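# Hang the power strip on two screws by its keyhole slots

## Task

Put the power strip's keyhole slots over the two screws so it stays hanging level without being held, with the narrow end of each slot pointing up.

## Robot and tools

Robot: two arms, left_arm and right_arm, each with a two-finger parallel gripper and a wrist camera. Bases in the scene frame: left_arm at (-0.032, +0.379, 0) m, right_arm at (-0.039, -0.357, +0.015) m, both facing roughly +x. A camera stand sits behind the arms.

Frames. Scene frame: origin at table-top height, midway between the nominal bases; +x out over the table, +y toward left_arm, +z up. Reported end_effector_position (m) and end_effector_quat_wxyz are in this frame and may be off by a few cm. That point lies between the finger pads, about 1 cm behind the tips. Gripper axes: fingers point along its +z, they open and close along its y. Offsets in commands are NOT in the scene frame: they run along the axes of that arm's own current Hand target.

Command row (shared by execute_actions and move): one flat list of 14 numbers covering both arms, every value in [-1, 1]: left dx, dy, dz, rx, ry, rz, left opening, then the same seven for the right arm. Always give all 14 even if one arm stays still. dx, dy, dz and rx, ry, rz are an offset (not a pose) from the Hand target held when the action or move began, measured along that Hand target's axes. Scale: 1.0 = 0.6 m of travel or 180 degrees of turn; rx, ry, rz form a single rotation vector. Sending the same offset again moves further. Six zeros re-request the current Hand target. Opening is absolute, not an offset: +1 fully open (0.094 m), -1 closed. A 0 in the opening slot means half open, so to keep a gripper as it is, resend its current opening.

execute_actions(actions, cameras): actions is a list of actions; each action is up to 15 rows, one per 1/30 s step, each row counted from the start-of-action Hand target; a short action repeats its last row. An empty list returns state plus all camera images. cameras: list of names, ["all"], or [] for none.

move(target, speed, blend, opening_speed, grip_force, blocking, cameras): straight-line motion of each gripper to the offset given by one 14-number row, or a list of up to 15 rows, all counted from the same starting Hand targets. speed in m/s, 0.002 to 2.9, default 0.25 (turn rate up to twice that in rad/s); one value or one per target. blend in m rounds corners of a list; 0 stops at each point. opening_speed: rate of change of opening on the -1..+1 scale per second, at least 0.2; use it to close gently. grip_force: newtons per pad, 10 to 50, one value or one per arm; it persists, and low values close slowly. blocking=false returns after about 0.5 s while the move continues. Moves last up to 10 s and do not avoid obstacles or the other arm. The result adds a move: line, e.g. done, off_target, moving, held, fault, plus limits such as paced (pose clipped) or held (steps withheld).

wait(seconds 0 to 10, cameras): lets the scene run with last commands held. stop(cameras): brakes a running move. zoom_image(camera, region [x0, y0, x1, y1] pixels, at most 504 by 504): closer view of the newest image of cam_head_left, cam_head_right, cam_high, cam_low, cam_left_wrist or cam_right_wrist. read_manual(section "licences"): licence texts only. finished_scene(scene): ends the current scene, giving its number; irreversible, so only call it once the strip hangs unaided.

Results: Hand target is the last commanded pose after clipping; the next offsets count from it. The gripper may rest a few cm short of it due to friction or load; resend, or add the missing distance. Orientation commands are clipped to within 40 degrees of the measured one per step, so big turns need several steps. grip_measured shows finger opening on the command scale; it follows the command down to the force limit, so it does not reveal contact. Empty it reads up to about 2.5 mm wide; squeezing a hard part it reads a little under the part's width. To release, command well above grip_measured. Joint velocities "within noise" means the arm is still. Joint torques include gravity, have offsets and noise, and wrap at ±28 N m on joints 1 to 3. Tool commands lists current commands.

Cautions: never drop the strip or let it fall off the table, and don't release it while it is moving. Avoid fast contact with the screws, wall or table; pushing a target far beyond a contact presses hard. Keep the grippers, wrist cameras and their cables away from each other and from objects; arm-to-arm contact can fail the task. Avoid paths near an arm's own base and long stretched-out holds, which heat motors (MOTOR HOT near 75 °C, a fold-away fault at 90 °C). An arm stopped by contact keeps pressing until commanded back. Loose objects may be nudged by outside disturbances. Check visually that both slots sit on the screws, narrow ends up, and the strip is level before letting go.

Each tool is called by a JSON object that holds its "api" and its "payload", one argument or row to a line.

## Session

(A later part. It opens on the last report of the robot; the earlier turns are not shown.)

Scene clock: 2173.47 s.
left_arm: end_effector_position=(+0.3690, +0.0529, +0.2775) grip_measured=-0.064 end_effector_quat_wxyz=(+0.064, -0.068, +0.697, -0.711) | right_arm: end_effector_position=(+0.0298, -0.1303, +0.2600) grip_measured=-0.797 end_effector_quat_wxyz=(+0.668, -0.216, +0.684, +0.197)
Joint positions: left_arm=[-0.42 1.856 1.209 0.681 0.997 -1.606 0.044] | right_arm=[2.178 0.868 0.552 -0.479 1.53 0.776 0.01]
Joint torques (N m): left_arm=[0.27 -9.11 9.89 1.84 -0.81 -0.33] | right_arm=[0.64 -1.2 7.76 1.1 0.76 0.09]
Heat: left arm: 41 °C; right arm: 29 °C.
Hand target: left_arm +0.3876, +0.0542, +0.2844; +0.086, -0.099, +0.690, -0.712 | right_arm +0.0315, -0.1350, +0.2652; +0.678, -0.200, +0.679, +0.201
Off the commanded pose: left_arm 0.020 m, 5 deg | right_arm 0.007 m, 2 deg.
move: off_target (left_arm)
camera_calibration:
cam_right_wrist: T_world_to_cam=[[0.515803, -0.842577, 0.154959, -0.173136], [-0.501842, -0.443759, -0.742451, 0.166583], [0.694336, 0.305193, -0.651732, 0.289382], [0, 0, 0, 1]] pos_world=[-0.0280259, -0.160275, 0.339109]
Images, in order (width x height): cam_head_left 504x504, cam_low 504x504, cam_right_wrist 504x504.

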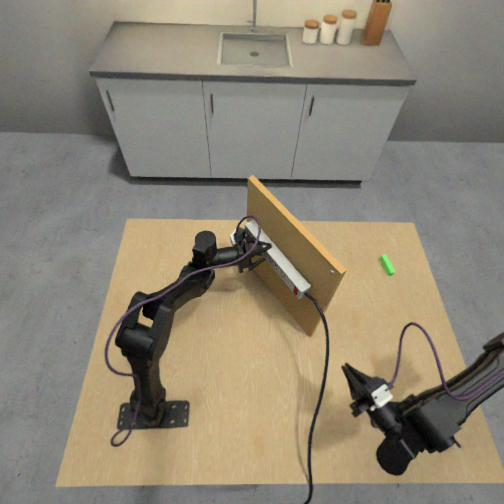

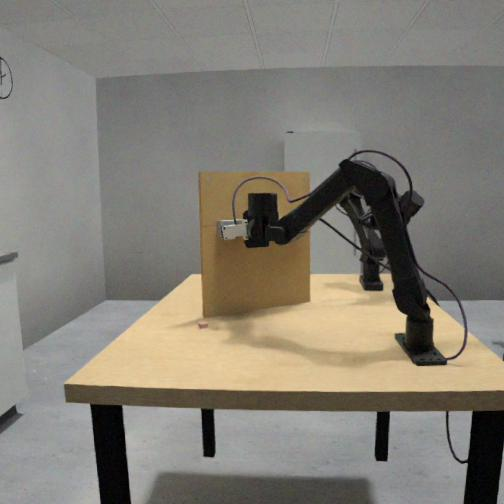

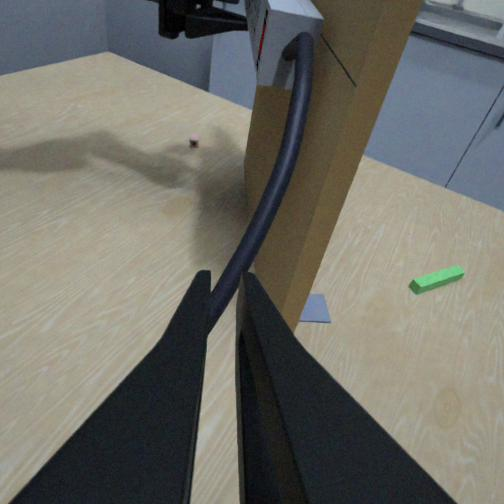

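{"api": "move", "payload": {
  "target": [0.002,-0.024,-0.006,0,0,0.001,-0.3,0,0,0,0,0,0,-0.8]
}}

{"api": "move", "payload": {
  "target": [0,-0.01,-0.002,0.002,0,0.001,-0.3,0,0,0,0,0,0,-0.8]
}}

{"api": "move", "payload": {
  "target": [0,-0.005,-0.002,0.002,0,0.001,-0.3,0,0,0,0,0,0,-0.8]
}}

Scene clock: 2180.47 s.
left_arm: end_effector_position=(+0.3698, +0.0536, +0.2736) grip_measured=-0.064 end_effector_quat_wxyz=(+0.053, -0.077, +0.703, -0.705) | right_arm: end_effector_position=(+0.0298, -0.1303, +0.2600) grip_measured=-0.797 end_effector_quat_wxyz=(+0.668, -0.216, +0.684, +0.197)
Joint positions: left_arm=[-0.416 1.856 1.216 0.64 1.002 -1.604 0.044] | right_arm=[2.178 0.868 0.552 -0.479 1.53 0.776 0.01]
Joint torques (N m): left_arm=[0.64 -12.05 10.69 1.84 -0.83 -0.29] | right_arm=[0.65 -1.2 7.77 1.1 0.76 0.09]
Heat: left arm: 41 °C; right arm: 29 °C.
Hand target: left_arm +0.3856, +0.0576, +0.2987; +0.087, -0.098, +0.690, -0.711 | right_arm +0.0315, -0.1350, +0.2652; +0.678, -0.200, +0.679, +0.201
Off the commanded pose: left_arm 0.030 m, 5 deg | right_arm 0.007 m, 2 deg.
move: off_target (left_arm)

Scene clock: 2181.23 s.
left_arm: end_effector_position=(+0.3699, +0.0539, +0.2738) grip_measured=-0.064 end_effector_quat_wxyz=(+0.051, -0.078, +0.704, -0.704) | right_arm: end_effector_position=(+0.0298, -0.1303, +0.2600) grip_measured=-0.797 end_effector_quat_wxyz=(+0.668, -0.216, +0.684, +0.197)
Joint positions: left_arm=[-0.415 1.856 1.22 0.63 1.007 -1.604 0.044] | right_arm=[2.178 0.868 0.552 -0.479 1.53 0.776 0.01]
Joint torques (N m): left_arm=[0.61 -13.07 10.81 1.84 -0.76 -0.41] | right_arm=[0.64 -1.2 7.76 1.1 0.76 0.1]
Heat: left arm: 41 °C; right arm: 29 °C.
Hand target: left_arm +0.3854, +0.0591, +0.3046; +0.089, -0.096, +0.688, -0.713 | right_arm +0.0315, -0.1350, +0.2652; +0.678, -0.200, +0.679, +0.201
Off the commanded pose: left_arm 0.035 m, 5 deg | right_arm 0.007 m, 2 deg.
move: off_target (left_arm)

Scene clock: 2181.93 s.
left_arm: end_effector_position=(+0.3698, +0.0539, +0.2738) grip_measured=-0.064 end_effector_quat_wxyz=(+0.050, -0.077, +0.704, -0.704) | right_arm: end_effector_position=(+0.0298, -0.1303, +0.2600) grip_measured=-0.797 end_effector_quat_wxyz=(+0.668, -0.216, +0.684, +0.197)
Joint positions: left_arm=[-0.415 1.856 1.22 0.63 1.007 -1.604 0.044] | right_arm=[2.178 0.868 0.552 -0.479 1.53 0.776 0.01]
Joint torques (N m): left_arm=[1.03 -13.39 10.56 1.91 -0.81 -0.44] | right_arm=[0.65 -1.2 7.77 1.1 0.76 0.09]
Heat: left arm: 41 °C; right arm: 29 °C.
Hand target: left_arm +0.3850, +0.0603, +0.3076; +0.090, -0.095, +0.686, -0.715 | right_arm +0.0315, -0.1350, +0.2652; +0.678, -0.200, +0.679, +0.201
Off the commanded pose: left_arm 0.038 m, 6 deg | right_arm 0.007 m, 2 deg.
move: off_target (left_arm)

{"api": "move", "payload": {
  "target": [0,-0.006,-0.002,0.006,0,0.010,-0.3,0,0,0,0,0,0,-0.8]
}}

{"api": "move", "payload": {
  "target": [0,-0.004,0,0.004,0,0.004,-0.3,0,0,0,0,0,0,-0.8]
}}

{"api": "move", "payload": {
  "target": [0,-0.003,0.001,0.002,0,0.002,-0.3,0,0,0,0,0,0,-0.8],
  "cameras": ["cam_right_wrist","cam_low","cam_head_left"]
}}

{"api": "zoom_image", "payload": {
  "camera": "cam_right_wrist",
  "region": [200, 0, 350, 130]
}}

{"api": "zoom_image", "payload": {
  "camera": "cam_low",
  "region": [195, 195, 265, 265]
}}

{"api": "zoom_image", "payload": {
  "camera": "cam_head_left",
  "region": [230, 200, 330, 300]
}}

Scene clock: 2194.27 s.
left_arm: end_effector_position=(+0.3697, +0.0539, +0.2743) grip_measured=-0.064 end_effector_quat_wxyz=(+0.051, -0.077, +0.704, -0.705) | right_arm: end_effector_position=(+0.0298, -0.1303, +0.2600) grip_measured=-0.797 end_effector_quat_wxyz=(+0.668, -0.216, +0.684, +0.197)
Joint positions: left_arm=[-0.415 1.856 1.22 0.631 1.007 -1.605 0.044] | right_arm=[2.178 0.868 0.552 -0.479 1.53 0.776 0.01]
Joint torques (N m): left_arm=[1.33 -13.19 9.99 2.31 -0.74 -0.36] | right_arm=[0.65 -1.2 7.77 1.1 0.76 0.09]
Heat: left arm: 41 °C; right arm: 29 °C.
Hand target: left_arm +0.3847, +0.0616, +0.3112; +0.102, -0.083, +0.681, -0.720 | right_arm +0.0315, -0.1350, +0.2652; +0.678, -0.200, +0.679, +0.201
Off the commanded pose: left_arm 0.041 m, 7 deg | right_arm 0.007 m, 2 deg.
move: off_target (left_arm)

Scene clock: 2194.97 s.
left_arm: end_effector_position=(+0.3698, +0.0541, +0.2747) grip_measured=-0.064 end_effector_quat_wxyz=(+0.052, -0.076, +0.703, -0.705) | right_arm: end_effector_position=(+0.0298, -0.1303, +0.2600) grip_measured=-0.797 end_effector_quat_wxyz=(+0.668, -0.216, +0.684, +0.197)
Joint positions: left_arm=[-0.415 1.856 1.22 0.634 1.007 -1.605 0.044] | right_arm=[2.178 0.868 0.552 -0.479 1.53 0.776 0.01]
Joint torques (N m): left_arm=[1.16 -13.31 9.63 2.58 -0.74 -0.39] | right_arm=[0.64 -1.2 7.76 1.1 0.76 0.09]
Heat: left arm: 41 °C; right arm: 29 °C.
Hand target: left_arm +0.3847, +0.0618, +0.3136; +0.108, -0.078, +0.677, -0.724 | right_arm +0.0315, -0.1350, +0.2652; +0.678, -0.200, +0.679, +0.201
Off the commanded pose: left_arm 0.042 m, 7 deg | right_arm 0.007 m, 2 deg.
move: off_target (left_arm)

Scene clock: 2195.67 s.
left_arm: end_effector_position=(+0.3698, +0.0541, +0.2748) grip_measured=-0.064 end_effector_quat_wxyz=(+0.051, -0.076, +0.703, -0.705) | right_arm: end_effector_position=(+0.0298, -0.1303, +0.2600) grip_measured=-0.797 end_effector_quat_wxyz=(+0.668, -0.216, +0.684, +0.197)
Joint positions: left_arm=[-0.415 1.856 1.22 0.635 1.007 -1.606 0.044] | right_arm=[2.178 0.868 0.552 -0.479 1.53 0.776 0.01]
Joint torques (N m): left_arm=[1.17 -13.53 9.69 2.67 -0.74 -0.43] | right_arm=[0.65 -1.18 7.76 1.1 0.76 0.09]
Heat: left arm: 41 °C; right arm: 29 °C.
Hand target: left_arm +0.3847, +0.0613, +0.3154; +0.110, -0.076, +0.675, -0.726 | right_arm +0.0315, -0.1350, +0.2652; +0.678, -0.200, +0.679, +0.201
Off the commanded pose: left_arm 0.044 m, 8 deg | right_arm 0.007 m, 2 deg.
move: off_target (left_arm)
camera_calibration:
cam_right_wrist: T_world_to_cam=[[0.515803, -0.842577, 0.154959, -0.173136], [-0.501842, -0.443759, -0.742451, 0.166583], [0.694336, 0.305193, -0.651732, 0.289382], [0, 0, 0, 1]] pos_world=[-0.0280259, -0.160275, 0.339109]
Images, in order (width x height): cam_head_left 504x504, cam_low 504x504, cam_right_wrist 504x504.

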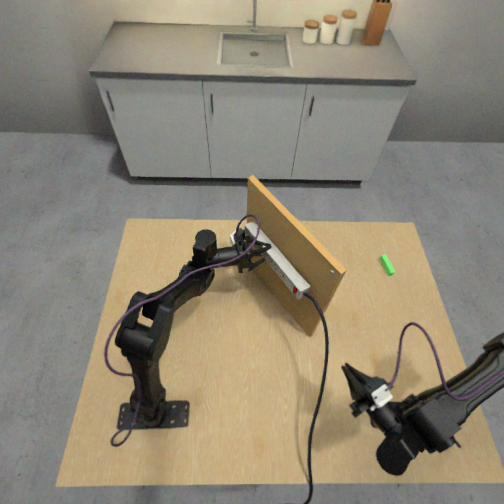

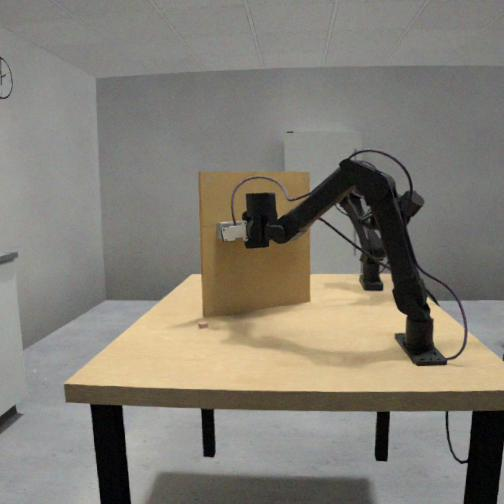

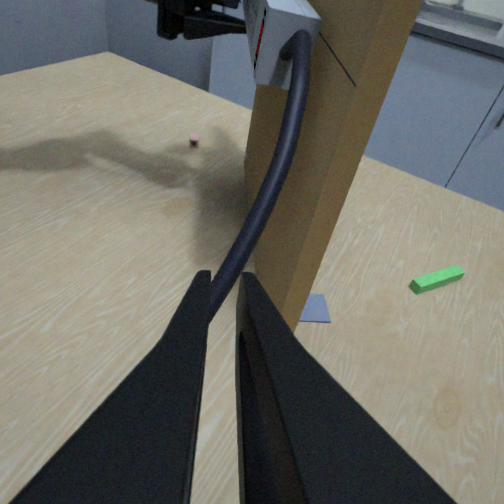

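Scaled by 3.360 from the camera's 504x504 image, which has a finer 720x720 frame.

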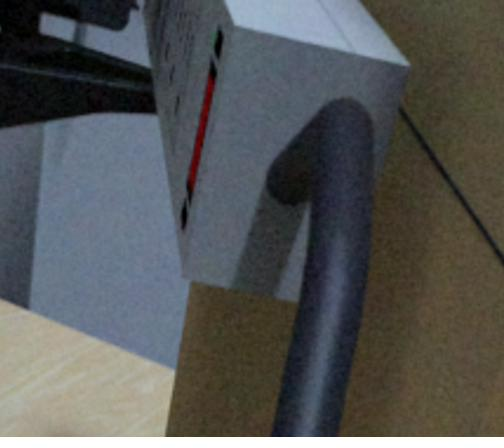

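Scaled by 7.200 from the camera's 504x504 image, which has a finer 720x720 frame.

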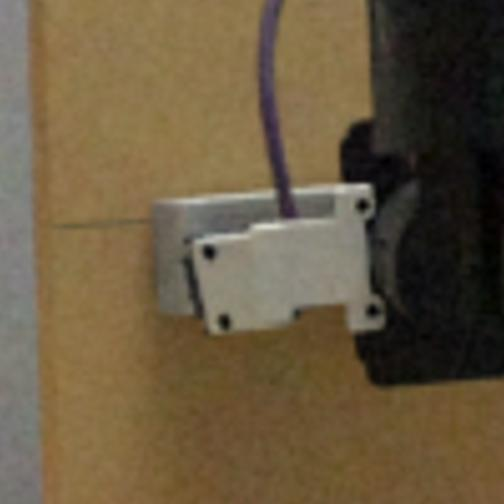

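Scaled by 5.040 from the camera's 504x504 image, which has a finer 720x720 frame.

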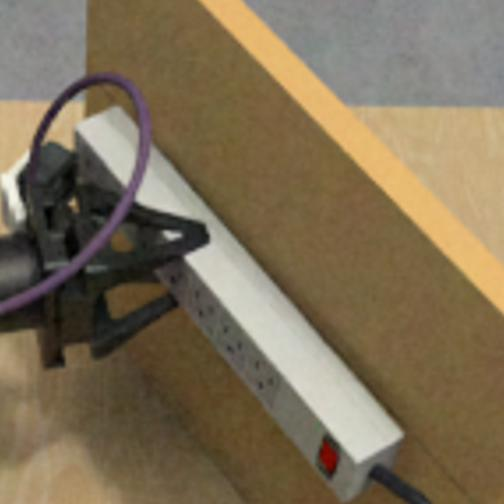

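{"api": "move", "payload": {
  "target": [0,-0.010,0.002,0.002,0,0.010,-0.3,0,0,0,0,0,0,-0.8]
}}

{"api": "move", "payload": {
  "target": [0,-0.006,0.002,0.001,0,0.004,-0.3,0,0,0,0,0,0,-0.8]
}}

{"api": "move", "payload": {
  "target": [0,-0.004,0.002,0,0,0.002,-0.3,0,0,0,0,0,0,-0.8],
  "cameras": ["cam_right_wrist","cam_low","cam_head_left"]
}}

{"api": "zoom_image", "payload": {
  "camera": "cam_right_wrist",
  "region": [200, 0, 350, 130]
}}

{"api": "zoom_image", "payload": {
  "camera": "cam_low",
  "region": [195, 195, 265, 265]
}}

{"api": "zoom_image", "payload": {
  "camera": "cam_head_left",
  "region": [230, 200, 330, 300]
}}

Scene clock: 2207.77 s.
left_arm: end_effector_position=(+0.3698, +0.0541, +0.2748) grip_measured=-0.064 end_effector_quat_wxyz=(+0.053, -0.075, +0.703, -0.705) | right_arm: end_effector_position=(+0.0298, -0.1303, +0.2600) grip_measured=-0.797 end_effector_quat_wxyz=(+0.668, -0.216, +0.684, +0.197)
Joint positions: left_arm=[-0.415 1.856 1.22 0.635 1.007 -1.602 0.044] | right_arm=[2.178 0.868 0.552 -0.479 1.53 0.776 0.01]
Joint torques (N m): left_arm=[0.94 -13.82 10.36 2.67 -0.85 -0.18] | right_arm=[0.64 -1.18 7.77 1.1 0.76 0.09]
Heat: left arm: 43 °C; right arm: 29 °C.
Hand target: left_arm +0.3847, +0.0606, +0.3215; +0.122, -0.065, +0.674, -0.726 | right_arm +0.0315, -0.1350, +0.2652; +0.678, -0.200, +0.679, +0.201
Off the commanded pose: left_arm 0.049 m, 9 deg | right_arm 0.007 m, 2 deg.
move: off_target (left_arm)

Scene clock: 2208.47 s.
left_arm: end_effector_position=(+0.3699, +0.0541, +0.2748) grip_measured=-0.064 end_effector_quat_wxyz=(+0.055, -0.073, +0.703, -0.705) | right_arm: end_effector_position=(+0.0298, -0.1303, +0.2600) grip_measured=-0.797 end_effector_quat_wxyz=(+0.668, -0.216, +0.684, +0.197)
Joint positions: left_arm=[-0.415 1.856 1.22 0.635 1.007 -1.595 0.044] | right_arm=[2.178 0.868 0.552 -0.479 1.53 0.776 0.01]
Joint torques (N m): left_arm=[0.79 -14.24 10.96 2.58 -0.78 -0.15] | right_arm=[0.64 -1.21 7.77 1.1 0.76 0.09]
Heat: left arm: 43 °C; right arm: 29 °C.
Hand target: left_arm +0.3847, +0.0596, +0.3252; +0.126, -0.061, +0.673, -0.726 | right_arm +0.0315, -0.1350, +0.2652; +0.678, -0.200, +0.679, +0.201
Off the commanded pose: left_arm 0.053 m, 9 deg | right_arm 0.007 m, 2 deg.
move: off_target (left_arm)

Scene clock: 2209.17 s.
left_arm: end_effector_position=(+0.3704, +0.0544, +0.2764) grip_measured=-0.064 end_effector_quat_wxyz=(+0.061, -0.070, +0.703, -0.705) | right_arm: end_effector_position=(+0.0298, -0.1303, +0.2600) grip_measured=-0.797 end_effector_quat_wxyz=(+0.668, -0.216, +0.684, +0.197)
Joint positions: left_arm=[-0.415 1.854 1.22 0.638 1.002 -1.588 0.044] | right_arm=[2.178 0.868 0.552 -0.479 1.53 0.776 0.01]
Joint torques (N m): left_arm=[0.54 -14.2 11.66 2.44 -0.81 -0.22] | right_arm=[0.64 -1.2 7.77 1.1 0.76 0.09]
Heat: left arm: 43 °C; right arm: 29 °C.
Hand target: left_arm +0.3847, +0.0586, +0.3277; +0.129, -0.058, +0.673, -0.726 | right_arm +0.0315, -0.1350, +0.2652; +0.678, -0.200, +0.679, +0.201
Off the commanded pose: left_arm 0.053 m, 9 deg | right_arm 0.007 m, 2 deg.
move: off_target (left_arm)
camera_calibration:
cam_right_wrist: T_world_to_cam=[[0.515803, -0.842577, 0.154959, -0.173136], [-0.501842, -0.443759, -0.742451, 0.166583], [0.694336, 0.305193, -0.651732, 0.289382], [0, 0, 0, 1]] pos_world=[-0.0280259, -0.160275, 0.339109]
Images, in order (width x height): cam_head_left 504x504, cam_low 504x504, cam_right_wrist 504x504.

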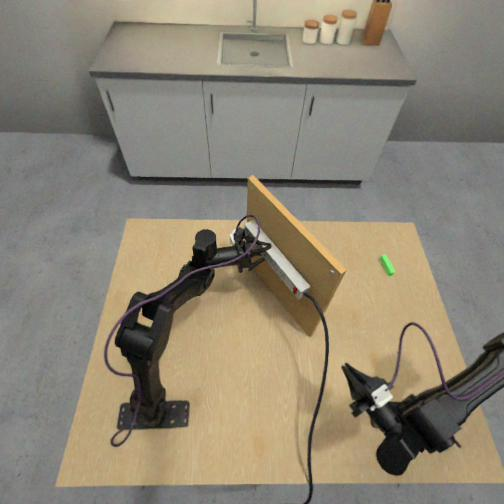

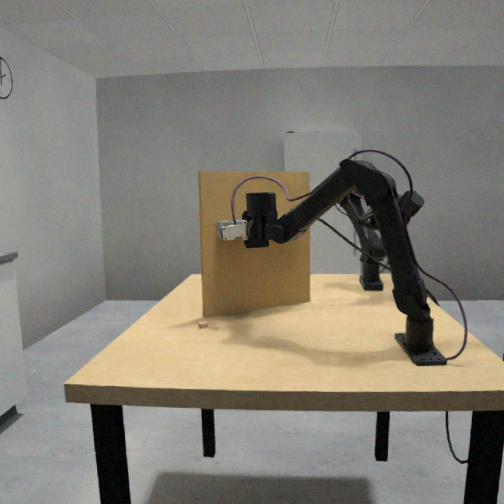

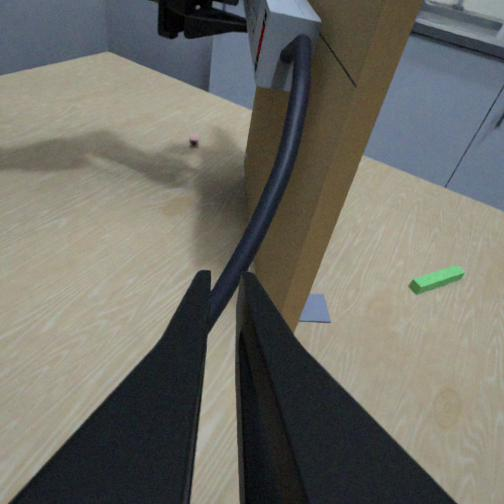

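Scaled by 3.360 from the camera's 504x504 image, which has a finer 720x720 frame.

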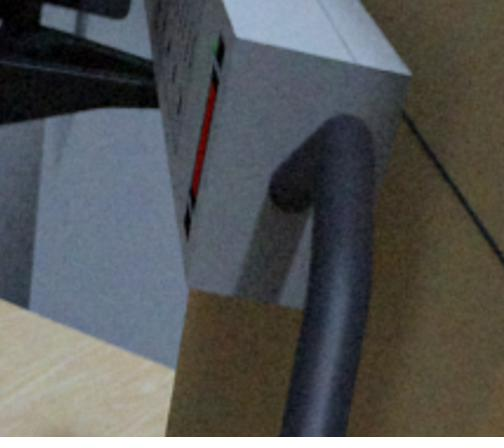

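Scaled by 7.200 from the camera's 504x504 image, which has a finer 720x720 frame.

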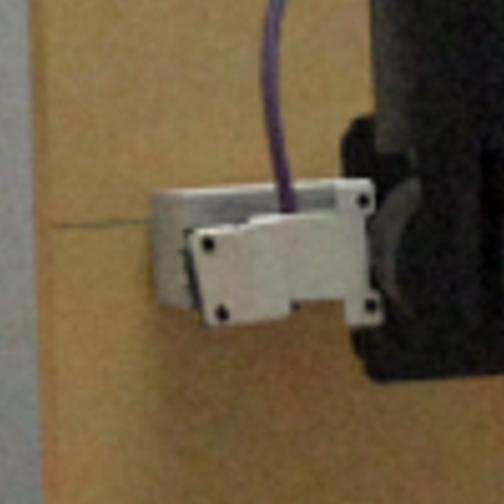

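Scaled by 5.040 from the camera's 504x504 image, which has a finer 720x720 frame.

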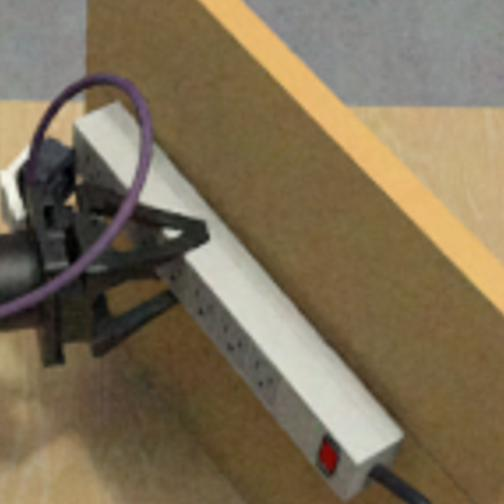

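{"api": "move", "payload": {
  "target": [0,-0.004,-0.002,0,0,0,-0.3,0,0,0,0,0,0,-0.8]
}}

{"api": "move", "payload": {
  "target": [0,-0.003,0,0,0,0,-0.3,0,0,0,0,0,0,-0.8]
}}

{"api": "move", "payload": {
  "target": [0,-0.003,0.003,0,0,0,-0.3,0,0,0,0,0,0,-0.8],
  "cameras": ["cam_right_wrist","cam_low","cam_head_left"]
}}

{"api": "zoom_image", "payload": {
  "camera": "cam_right_wrist",
  "region": [200, 0, 350, 130]
}}

{"api": "zoom_image", "payload": {
  "camera": "cam_low",
  "region": [195, 195, 265, 265]
}}

{"api": "zoom_image", "payload": {
  "camera": "cam_head_left",
  "region": [230, 200, 330, 300]
}}

Scene clock: 2218.57 s.
left_arm: end_effector_position=(+0.3712, +0.0546, +0.2787) grip_measured=-0.064 end_effector_quat_wxyz=(+0.065, -0.070, +0.702, -0.706) | right_arm: end_effector_position=(+0.0298, -0.1303, +0.2600) grip_measured=-0.797 end_effector_quat_wxyz=(+0.668, -0.216, +0.684, +0.197)
Joint positions: left_arm=[-0.415 1.851 1.223 0.638 0.997 -1.586 0.044] | right_arm=[2.178 0.868 0.552 -0.479 1.53 0.776 0.01]
Joint torques (N m): left_arm=[0.69 -14.39 11.77 2.37 -0.73 -0.29] | right_arm=[0.65 -1.2 7.77 1.1 0.76 0.09]
Heat: left arm: 42 °C; right arm: 29 °C.
Hand target: left_arm +0.3841, +0.0599, +0.3300; +0.128, -0.059, +0.673, -0.726 | right_arm +0.0315, -0.1350, +0.2652; +0.678, -0.200, +0.679, +0.201
Off the commanded pose: left_arm 0.053 m, 8 deg | right_arm 0.007 m, 2 deg.
move: off_target (left_arm)

Scene clock: 2219.27 s.
left_arm: end_effector_position=(+0.3714, +0.0547, +0.2815) grip_measured=-0.064 end_effector_quat_wxyz=(+0.068, -0.068, +0.701, -0.707) | right_arm: end_effector_position=(+0.0298, -0.1303, +0.2600) grip_measured=-0.797 end_effector_quat_wxyz=(+0.668, -0.216, +0.684, +0.197)
Joint positions: left_arm=[-0.415 1.848 1.228 0.635 0.996 -1.584 0.044] | right_arm=[2.178 0.868 0.552 -0.479 1.53 0.776 0.01]
Joint torques (N m): left_arm=[0.96 -14.32 11.7 2.37 -0.72 -0.29] | right_arm=[0.65 -1.2 7.77 1.1 0.76 0.09]
Heat: left arm: 42 °C; right arm: 29 °C.
Hand target: left_arm +0.3840, +0.0600, +0.3317; +0.129, -0.059, +0.673, -0.726 | right_arm +0.0315, -0.1350, +0.2652; +0.678, -0.200, +0.679, +0.201
Off the commanded pose: left_arm 0.052 m, 8 deg | right_arm 0.007 m, 2 deg.
move: off_target (left_arm)

Scene clock: 2220.00 s.
left_arm: end_effector_position=(+0.3713, +0.0545, +0.2821) grip_measured=-0.064 end_effector_quat_wxyz=(+0.066, -0.069, +0.702, -0.706) | right_arm: end_effector_position=(+0.0298, -0.1303, +0.2600) grip_measured=-0.797 end_effector_quat_wxyz=(+0.668, -0.216, +0.684, +0.197)
Joint positions: left_arm=[-0.415 1.847 1.233 0.623 0.998 -1.584 0.044] | right_arm=[2.178 0.868 0.552 -0.479 1.53 0.776 0.01]
Joint torques (N m): left_arm=[0.44 -14.3 12.01 2.38 -0.78 -0.27] | right_arm=[0.64 -1.2 7.76 1.1 0.76 0.09]
Heat: left arm: 42 °C; right arm: 29 °C.
Hand target: left_arm +0.3843, +0.0584, +0.3336; +0.129, -0.059, +0.673, -0.726 | right_arm +0.0315, -0.1350, +0.2652; +0.678, -0.200, +0.679, +0.201
Off the commanded pose: left_arm 0.053 m, 8 deg | right_arm 0.007 m, 2 deg.
move: off_target (left_arm)
camera_calibration:
cam_right_wrist: T_world_to_cam=[[0.515803, -0.842577, 0.154959, -0.173136], [-0.501842, -0.443759, -0.742451, 0.166583], [0.694336, 0.305193, -0.651732, 0.289382], [0, 0, 0, 1]] pos_world=[-0.0280259, -0.160275, 0.339109]
Images, in order (width x height): cam_head_left 504x504, cam_low 504x504, cam_right_wrist 504x504.

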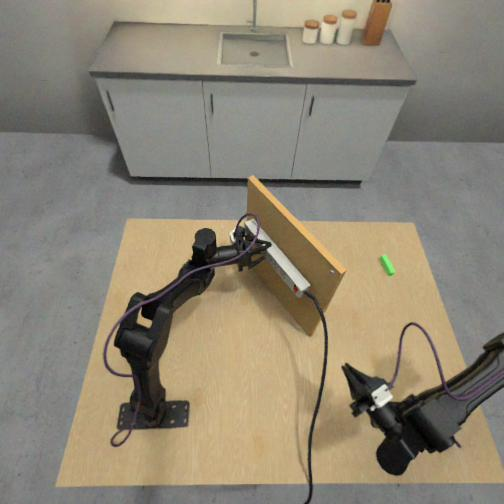

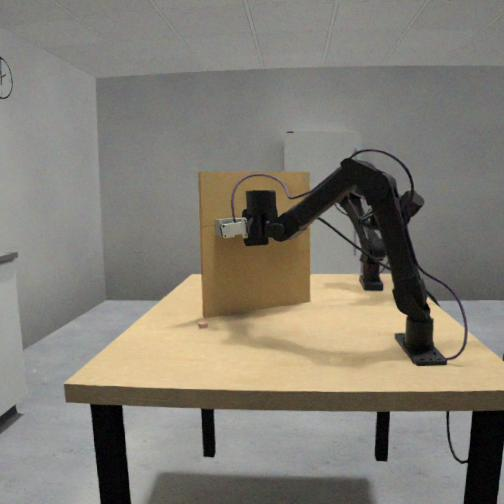

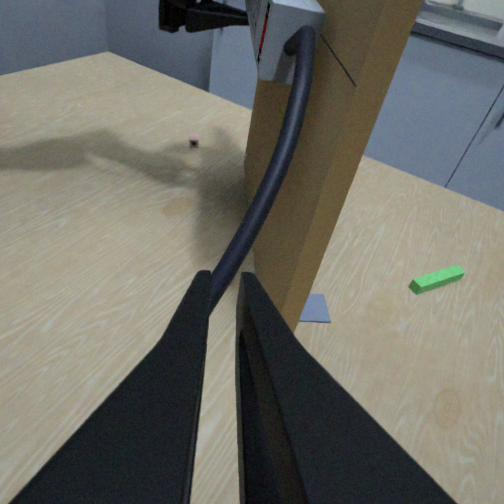

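Scaled by 3.360 from the camera's 504x504 image, which has a finer 720x720 frame.

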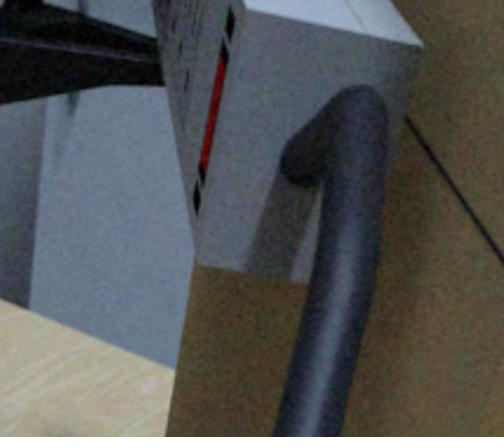

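Scaled by 7.200 from the camera's 504x504 image, which has a finer 720x720 frame.

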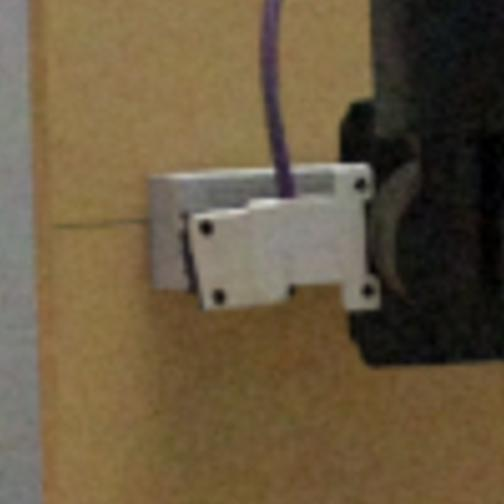

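Scaled by 5.040 from the camera's 504x504 image, which has a finer 720x720 frame.

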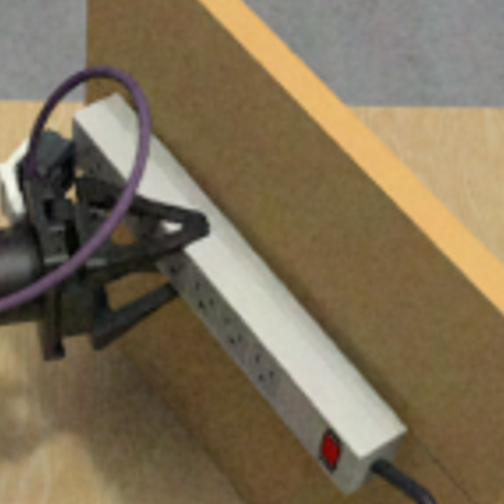

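{"api": "move", "payload": {
  "target": [-0.004,0.015,0.012,0,0,0,-0.3,0,0,0,0,0,0,-0.8]
}}

{"api": "move", "payload": {
  "target": [-0.004,0.004,0.012,-0.002,0,-0.001,-0.3,0,0,0,0,0,0,-0.8]
}}

{"api": "move", "payload": {
  "target": [-0.004,0,0.012,-0.002,0,-0.001,-0.3,0,0,0,0,0,0,-0.8],
  "cameras": ["cam_right_wrist","cam_low","cam_head_left"]
}}

{"api": "zoom_image", "payload": {
  "camera": "cam_right_wrist",
  "region": [200, 0, 350, 130]
}}

{"api": "zoom_image", "payload": {
  "camera": "cam_low",
  "region": [195, 195, 265, 265]
}}

{"api": "zoom_image", "payload": {
  "camera": "cam_head_left",
  "region": [230, 200, 330, 300]
}}

Scene clock: 2233.03 s.
left_arm: end_effector_position=(+0.3714, +0.0544, +0.2827) grip_measured=-0.064 end_effector_quat_wxyz=(+0.065, -0.069, +0.702, -0.706) | right_arm: end_effector_position=(+0.0298, -0.1303, +0.2600) grip_measured=-0.797 end_effector_quat_wxyz=(+0.668, -0.216, +0.684, +0.197)
Joint positions: left_arm=[-0.415 1.846 1.236 0.617 0.998 -1.584 0.044] | right_arm=[2.178 0.868 0.552 -0.479 1.53 0.776 0.01]
Joint torques (N m): left_arm=[-0.54 -11.15 12.68 2.71 -0.82 -0.26] | right_arm=[0.64 -1.2 7.76 1.1 0.76 0.09]
Heat: left arm: 43 °C; right arm: 29 °C.
Hand target: left_arm +0.3894, +0.0516, +0.3255; +0.128, -0.059, +0.673, -0.726 | right_arm +0.0315, -0.1350, +0.2652; +0.678, -0.200, +0.679, +0.201
Off the commanded pose: left_arm 0.047 m, 8 deg | right_arm 0.007 m, 2 deg.
move: off_target (left_arm)

Scene clock: 2233.90 s.
left_arm: end_effector_position=(+0.3701, +0.0523, +0.2834) grip_measured=-0.064 end_effector_quat_wxyz=(+0.055, -0.071, +0.706, -0.703) | right_arm: end_effector_position=(+0.0298, -0.1303, +0.2600) grip_measured=-0.797 end_effector_quat_wxyz=(+0.668, -0.216, +0.684, +0.197)
Joint positions: left_arm=[-0.418 1.846 1.252 0.583 1.007 -1.583 0.044] | right_arm=[2.178 0.868 0.552 -0.479 1.53 0.776 0.01]
Joint torques (N m): left_arm=[-1.2 -9.73 13.57 2.84 -1.09 -0.18] | right_arm=[0.64 -1.2 7.77 1.1 0.76 0.09]
Heat: left arm: 43 °C; right arm: 29 °C.
Hand target: left_arm +0.3939, +0.0451, +0.3239; +0.127, -0.060, +0.675, -0.724 | right_arm +0.0315, -0.1350, +0.2652; +0.678, -0.200, +0.679, +0.201
Off the commanded pose: left_arm 0.047 m, 9 deg | right_arm 0.007 m, 2 deg.
move: off_target (left_arm)

Scene clock: 2234.83 s.
left_arm: end_effector_position=(+0.3702, +0.0522, +0.2844) grip_measured=-0.064 end_effector_quat_wxyz=(+0.045, -0.073, +0.710, -0.699) | right_arm: end_effector_position=(+0.0298, -0.1303, +0.2600) grip_measured=-0.797 end_effector_quat_wxyz=(+0.668, -0.216, +0.684, +0.197)
Joint positions: left_arm=[-0.415 1.846 1.273 0.536 1.02 -1.578 0.044] | right_arm=[2.178 0.868 0.552 -0.479 1.53 0.776 0.01]
Joint torques (N m): left_arm=[-2.15 -8.54 14.5 3.04 -1.25 -0.18] | right_arm=[0.64 -1.2 7.77 1.1 0.76 0.09]
Heat: left arm: 43 °C; right arm: 29 °C.
Hand target: left_arm +0.3980, +0.0388, +0.3248; +0.126, -0.061, +0.677, -0.722 | right_arm +0.0315, -0.1350, +0.2652; +0.678, -0.200, +0.679, +0.201
Off the commanded pose: left_arm 0.051 m, 10 deg | right_arm 0.007 m, 2 deg.
move: off_target (left_arm)
camera_calibration:
cam_right_wrist: T_world_to_cam=[[0.515803, -0.842577, 0.154959, -0.173136], [-0.501842, -0.443759, -0.742451, 0.166583], [0.694336, 0.305193, -0.651732, 0.289382], [0, 0, 0, 1]] pos_world=[-0.0280259, -0.160275, 0.339109]
Images, in order (width x height): cam_head_left 504x504, cam_low 504x504, cam_right_wrist 504x504.

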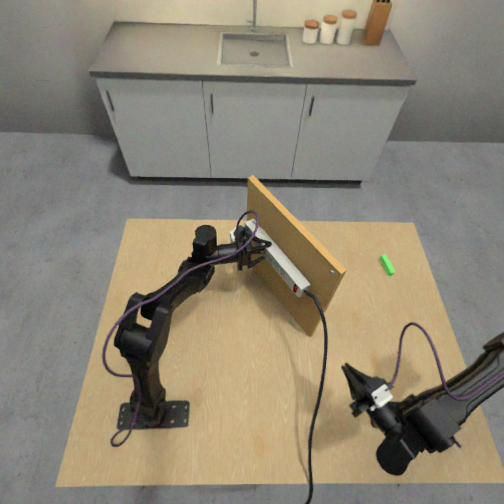

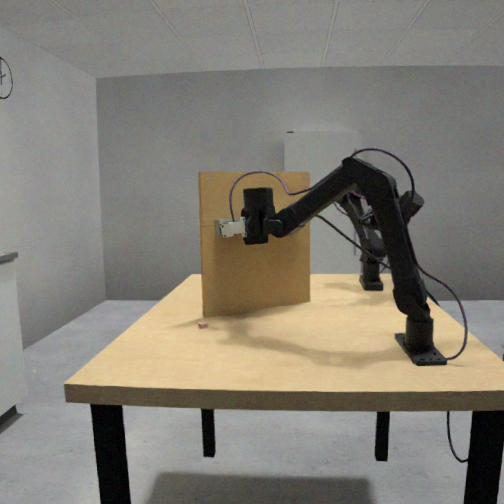

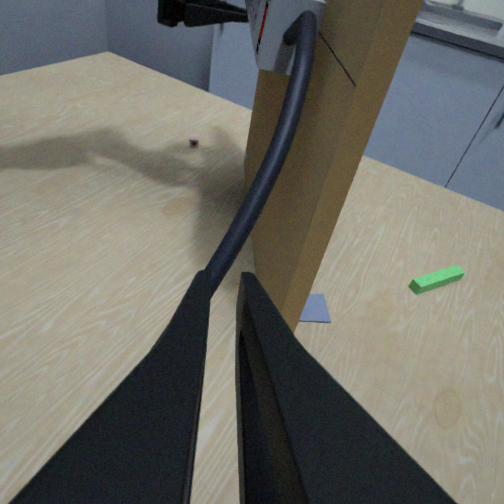

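Scaled by 3.360 from the camera's 504x504 image, which has a finer 720x720 frame.

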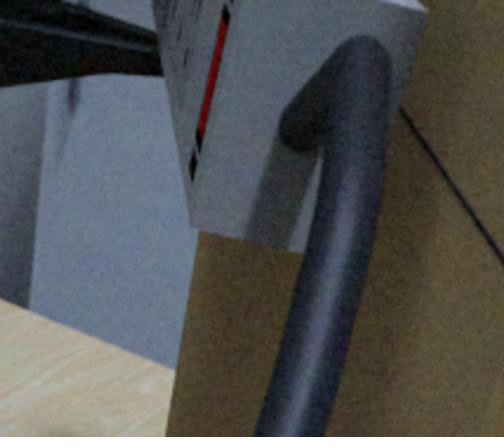

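Scaled by 7.200 from the camera's 504x504 image, which has a finer 720x720 frame.

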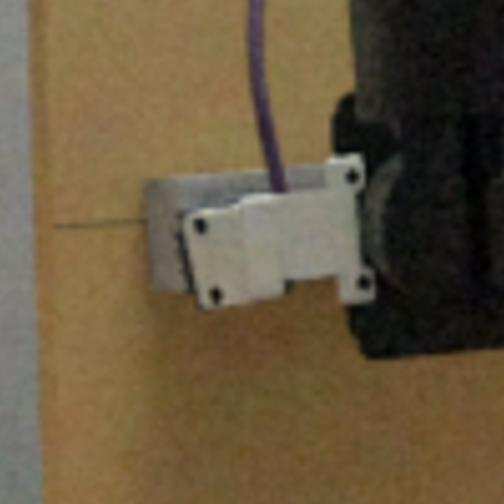

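Scaled by 5.040 from the camera's 504x504 image, which has a finer 720x720 frame.

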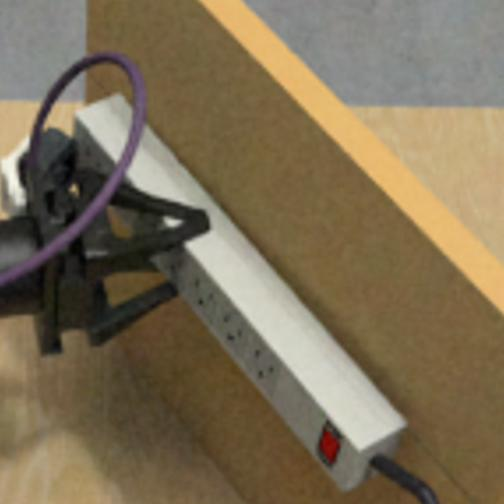

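{"api": "move", "payload": {
  "target": [0,0.006,0,0.004,-0.004,0.006,-0.3,0,0,0,0,0,0,-0.8]
}}

{"api": "move", "payload": {
  "target": [0,0.006,0,0.004,-0.004,0.006,-0.3,0,0,0,0,0,0,-0.8],
  "cameras": ["cam_right_wrist","cam_low"]
}}

{"api": "zoom_image", "payload": {
  "camera": "cam_right_wrist",
  "region": [200, 0, 350, 130]
}}

{"api": "move", "payload": {
  "target": [0,0.004,0,0.002,-0.004,0.006,-0.3,0,0,0,0,0,0,-0.8],
  "cameras": ["cam_right_wrist","cam_low"]
}}

{"api": "zoom_image", "payload": {
  "camera": "cam_right_wrist",
  "region": [200, 0, 350, 130]
}}

{"api": "zoom_image", "payload": {
  "camera": "cam_low",
  "region": [195, 195, 265, 265]
}}

Scene clock: 2244.20 s.
left_arm: end_effector_position=(+0.3702, +0.0525, +0.2843) grip_measured=-0.064 end_effector_quat_wxyz=(+0.047, -0.071, +0.710, -0.699) | right_arm: end_effector_position=(+0.0298, -0.1303, +0.2600) grip_measured=-0.797 end_effector_quat_wxyz=(+0.668, -0.216, +0.684, +0.197)
Joint positions: left_arm=[-0.415 1.846 1.273 0.536 1.021 -1.572 0.044] | right_arm=[2.178 0.868 0.552 -0.479 1.53 0.776 0.01]
Joint torques (N m): left_arm=[-2.62 -8.35 12.79 3.33 -1.4 -0.17] | right_arm=[0.64 -1.21 7.77 1.1 0.76 0.09]
Heat: left arm: 45 °C; right arm: 29 °C.
Hand target: left_arm +0.3984, +0.0386, +0.3211; +0.137, -0.059, +0.673, -0.725 | right_arm +0.0315, -0.1350, +0.2652; +0.678, -0.200, +0.679, +0.201
Off the commanded pose: left_arm 0.048 m, 12 deg | right_arm 0.007 m, 2 deg.
move: off_target (left_arm)

Scene clock: 2244.90 s.
left_arm: end_effector_position=(+0.3704, +0.0524, +0.2843) grip_measured=-0.064 end_effector_quat_wxyz=(+0.050, -0.068, +0.710, -0.699) | right_arm: end_effector_position=(+0.0298, -0.1303, +0.2600) grip_measured=-0.797 end_effector_quat_wxyz=(+0.668, -0.216, +0.684, +0.197)
Joint positions: left_arm=[-0.415 1.847 1.273 0.539 1.021 -1.565 0.044] | right_arm=[2.178 0.868 0.552 -0.479 1.53 0.776 0.01]
Joint torques (N m): left_arm=[-2.95 -8.13 11.32 3.6 -1.54 -0.06] | right_arm=[0.65 -1.2 7.76 1.1 0.76 0.09]
Heat: left arm: 46 °C; right arm: 29 °C.
Hand target: left_arm +0.3988, +0.0385, +0.3177; +0.149, -0.056, +0.668, -0.727 | right_arm +0.0315, -0.1350, +0.2652; +0.678, -0.200, +0.679, +0.201
Off the commanded pose: left_arm 0.046 m, 13 deg | right_arm 0.007 m, 2 deg.
move: off_target (left_arm)
camera_calibration:
cam_right_wrist: T_world_to_cam=[[0.515803, -0.842577, 0.154959, -0.173136], [-0.501842, -0.443759, -0.742451, 0.166583], [0.694336, 0.305193, -0.651732, 0.289382], [0, 0, 0, 1]] pos_world=[-0.0280259, -0.160275, 0.339109]
Images, in order (width x height): cam_low 504x504, cam_right_wrist 504x504.

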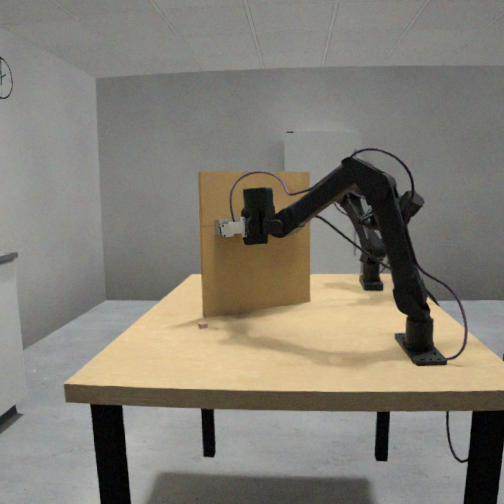

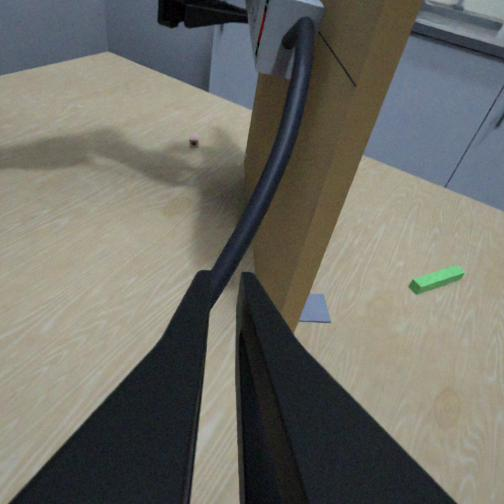

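Scaled by 3.360 from the camera's 504x504 image, which has a finer 720x720 frame.

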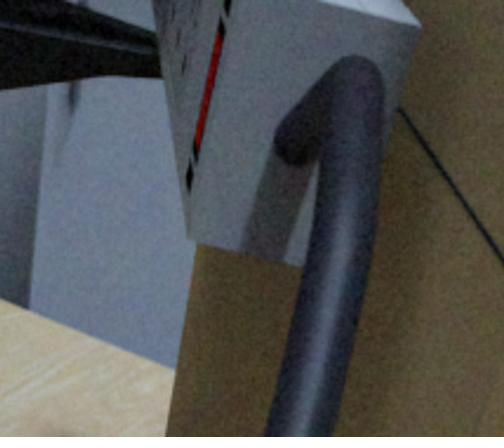

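Scene clock: 2245.60 s.
left_arm: end_effector_position=(+0.3702, +0.0525, +0.2841) grip_measured=-0.064 end_effector_quat_wxyz=(+0.054, -0.063, +0.710, -0.699) | right_arm: end_effector_position=(+0.0298, -0.1303, +0.2600) grip_measured=-0.797 end_effector_quat_wxyz=(+0.668, -0.216, +0.684, +0.197)
Joint positions: left_arm=[-0.415 1.847 1.272 0.542 1.022 -1.553 0.044] | right_arm=[2.178 0.868 0.552 -0.479 1.53 0.776 0.01]
Joint torques (N m): left_arm=[-3.02 -8.35 10.55 3.7 -1.67 0] | right_arm=[0.65 -1.18 7.77 1.1 0.76 0.09]
Heat: left arm: 46 °C; right arm: 29 °C.
Hand target: left_arm +0.3991, +0.0383, +0.3152; +0.160, -0.054, +0.665, -0.728 | right_arm +0.0315, -0.1350, +0.2652; +0.678, -0.200, +0.679, +0.201
Off the commanded pose: left_arm 0.045 m, 14 deg | right_arm 0.007 m, 2 deg.
move: off_target (left_arm)
camera_calibration:
cam_right_wrist: T_world_to_cam=[[0.515803, -0.842577, 0.154959, -0.173136], [-0.501842, -0.443759, -0.742451, 0.166583], [0.694336, 0.305193, -0.651732, 0.289382], [0, 0, 0, 1]] pos_world=[-0.0280259, -0.160275, 0.339109]
Images, in order (width x height): cam_low 504x504, cam_right_wrist 504x504.

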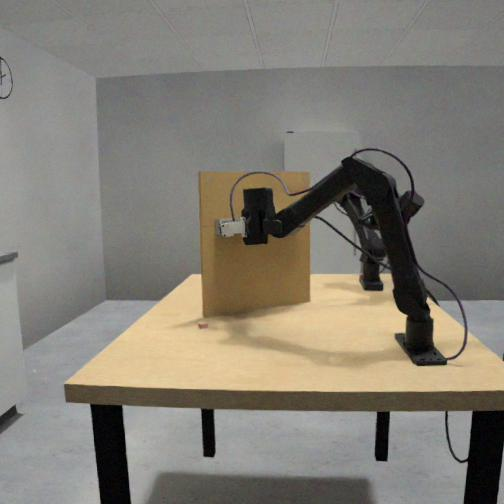

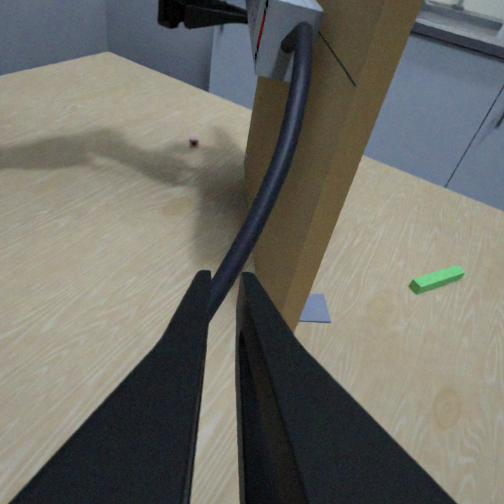

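Scaled by 3.360 from the camera's 504x504 image, which has a finer 720x720 frame.

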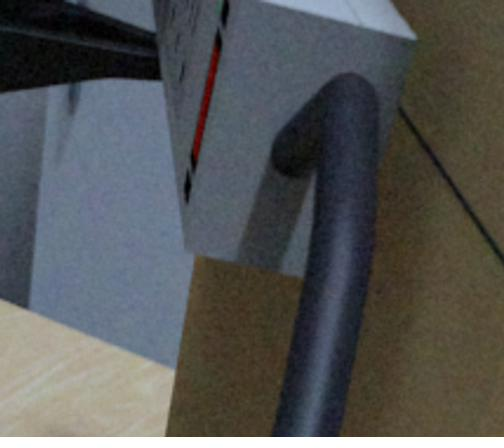

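Scaled by 7.200 from the camera's 504x504 image, which has a finer 720x720 frame.

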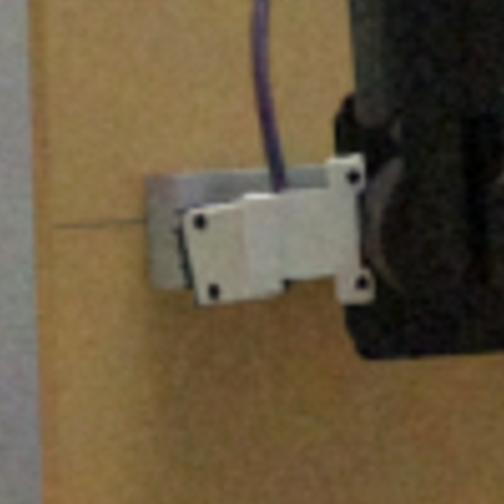

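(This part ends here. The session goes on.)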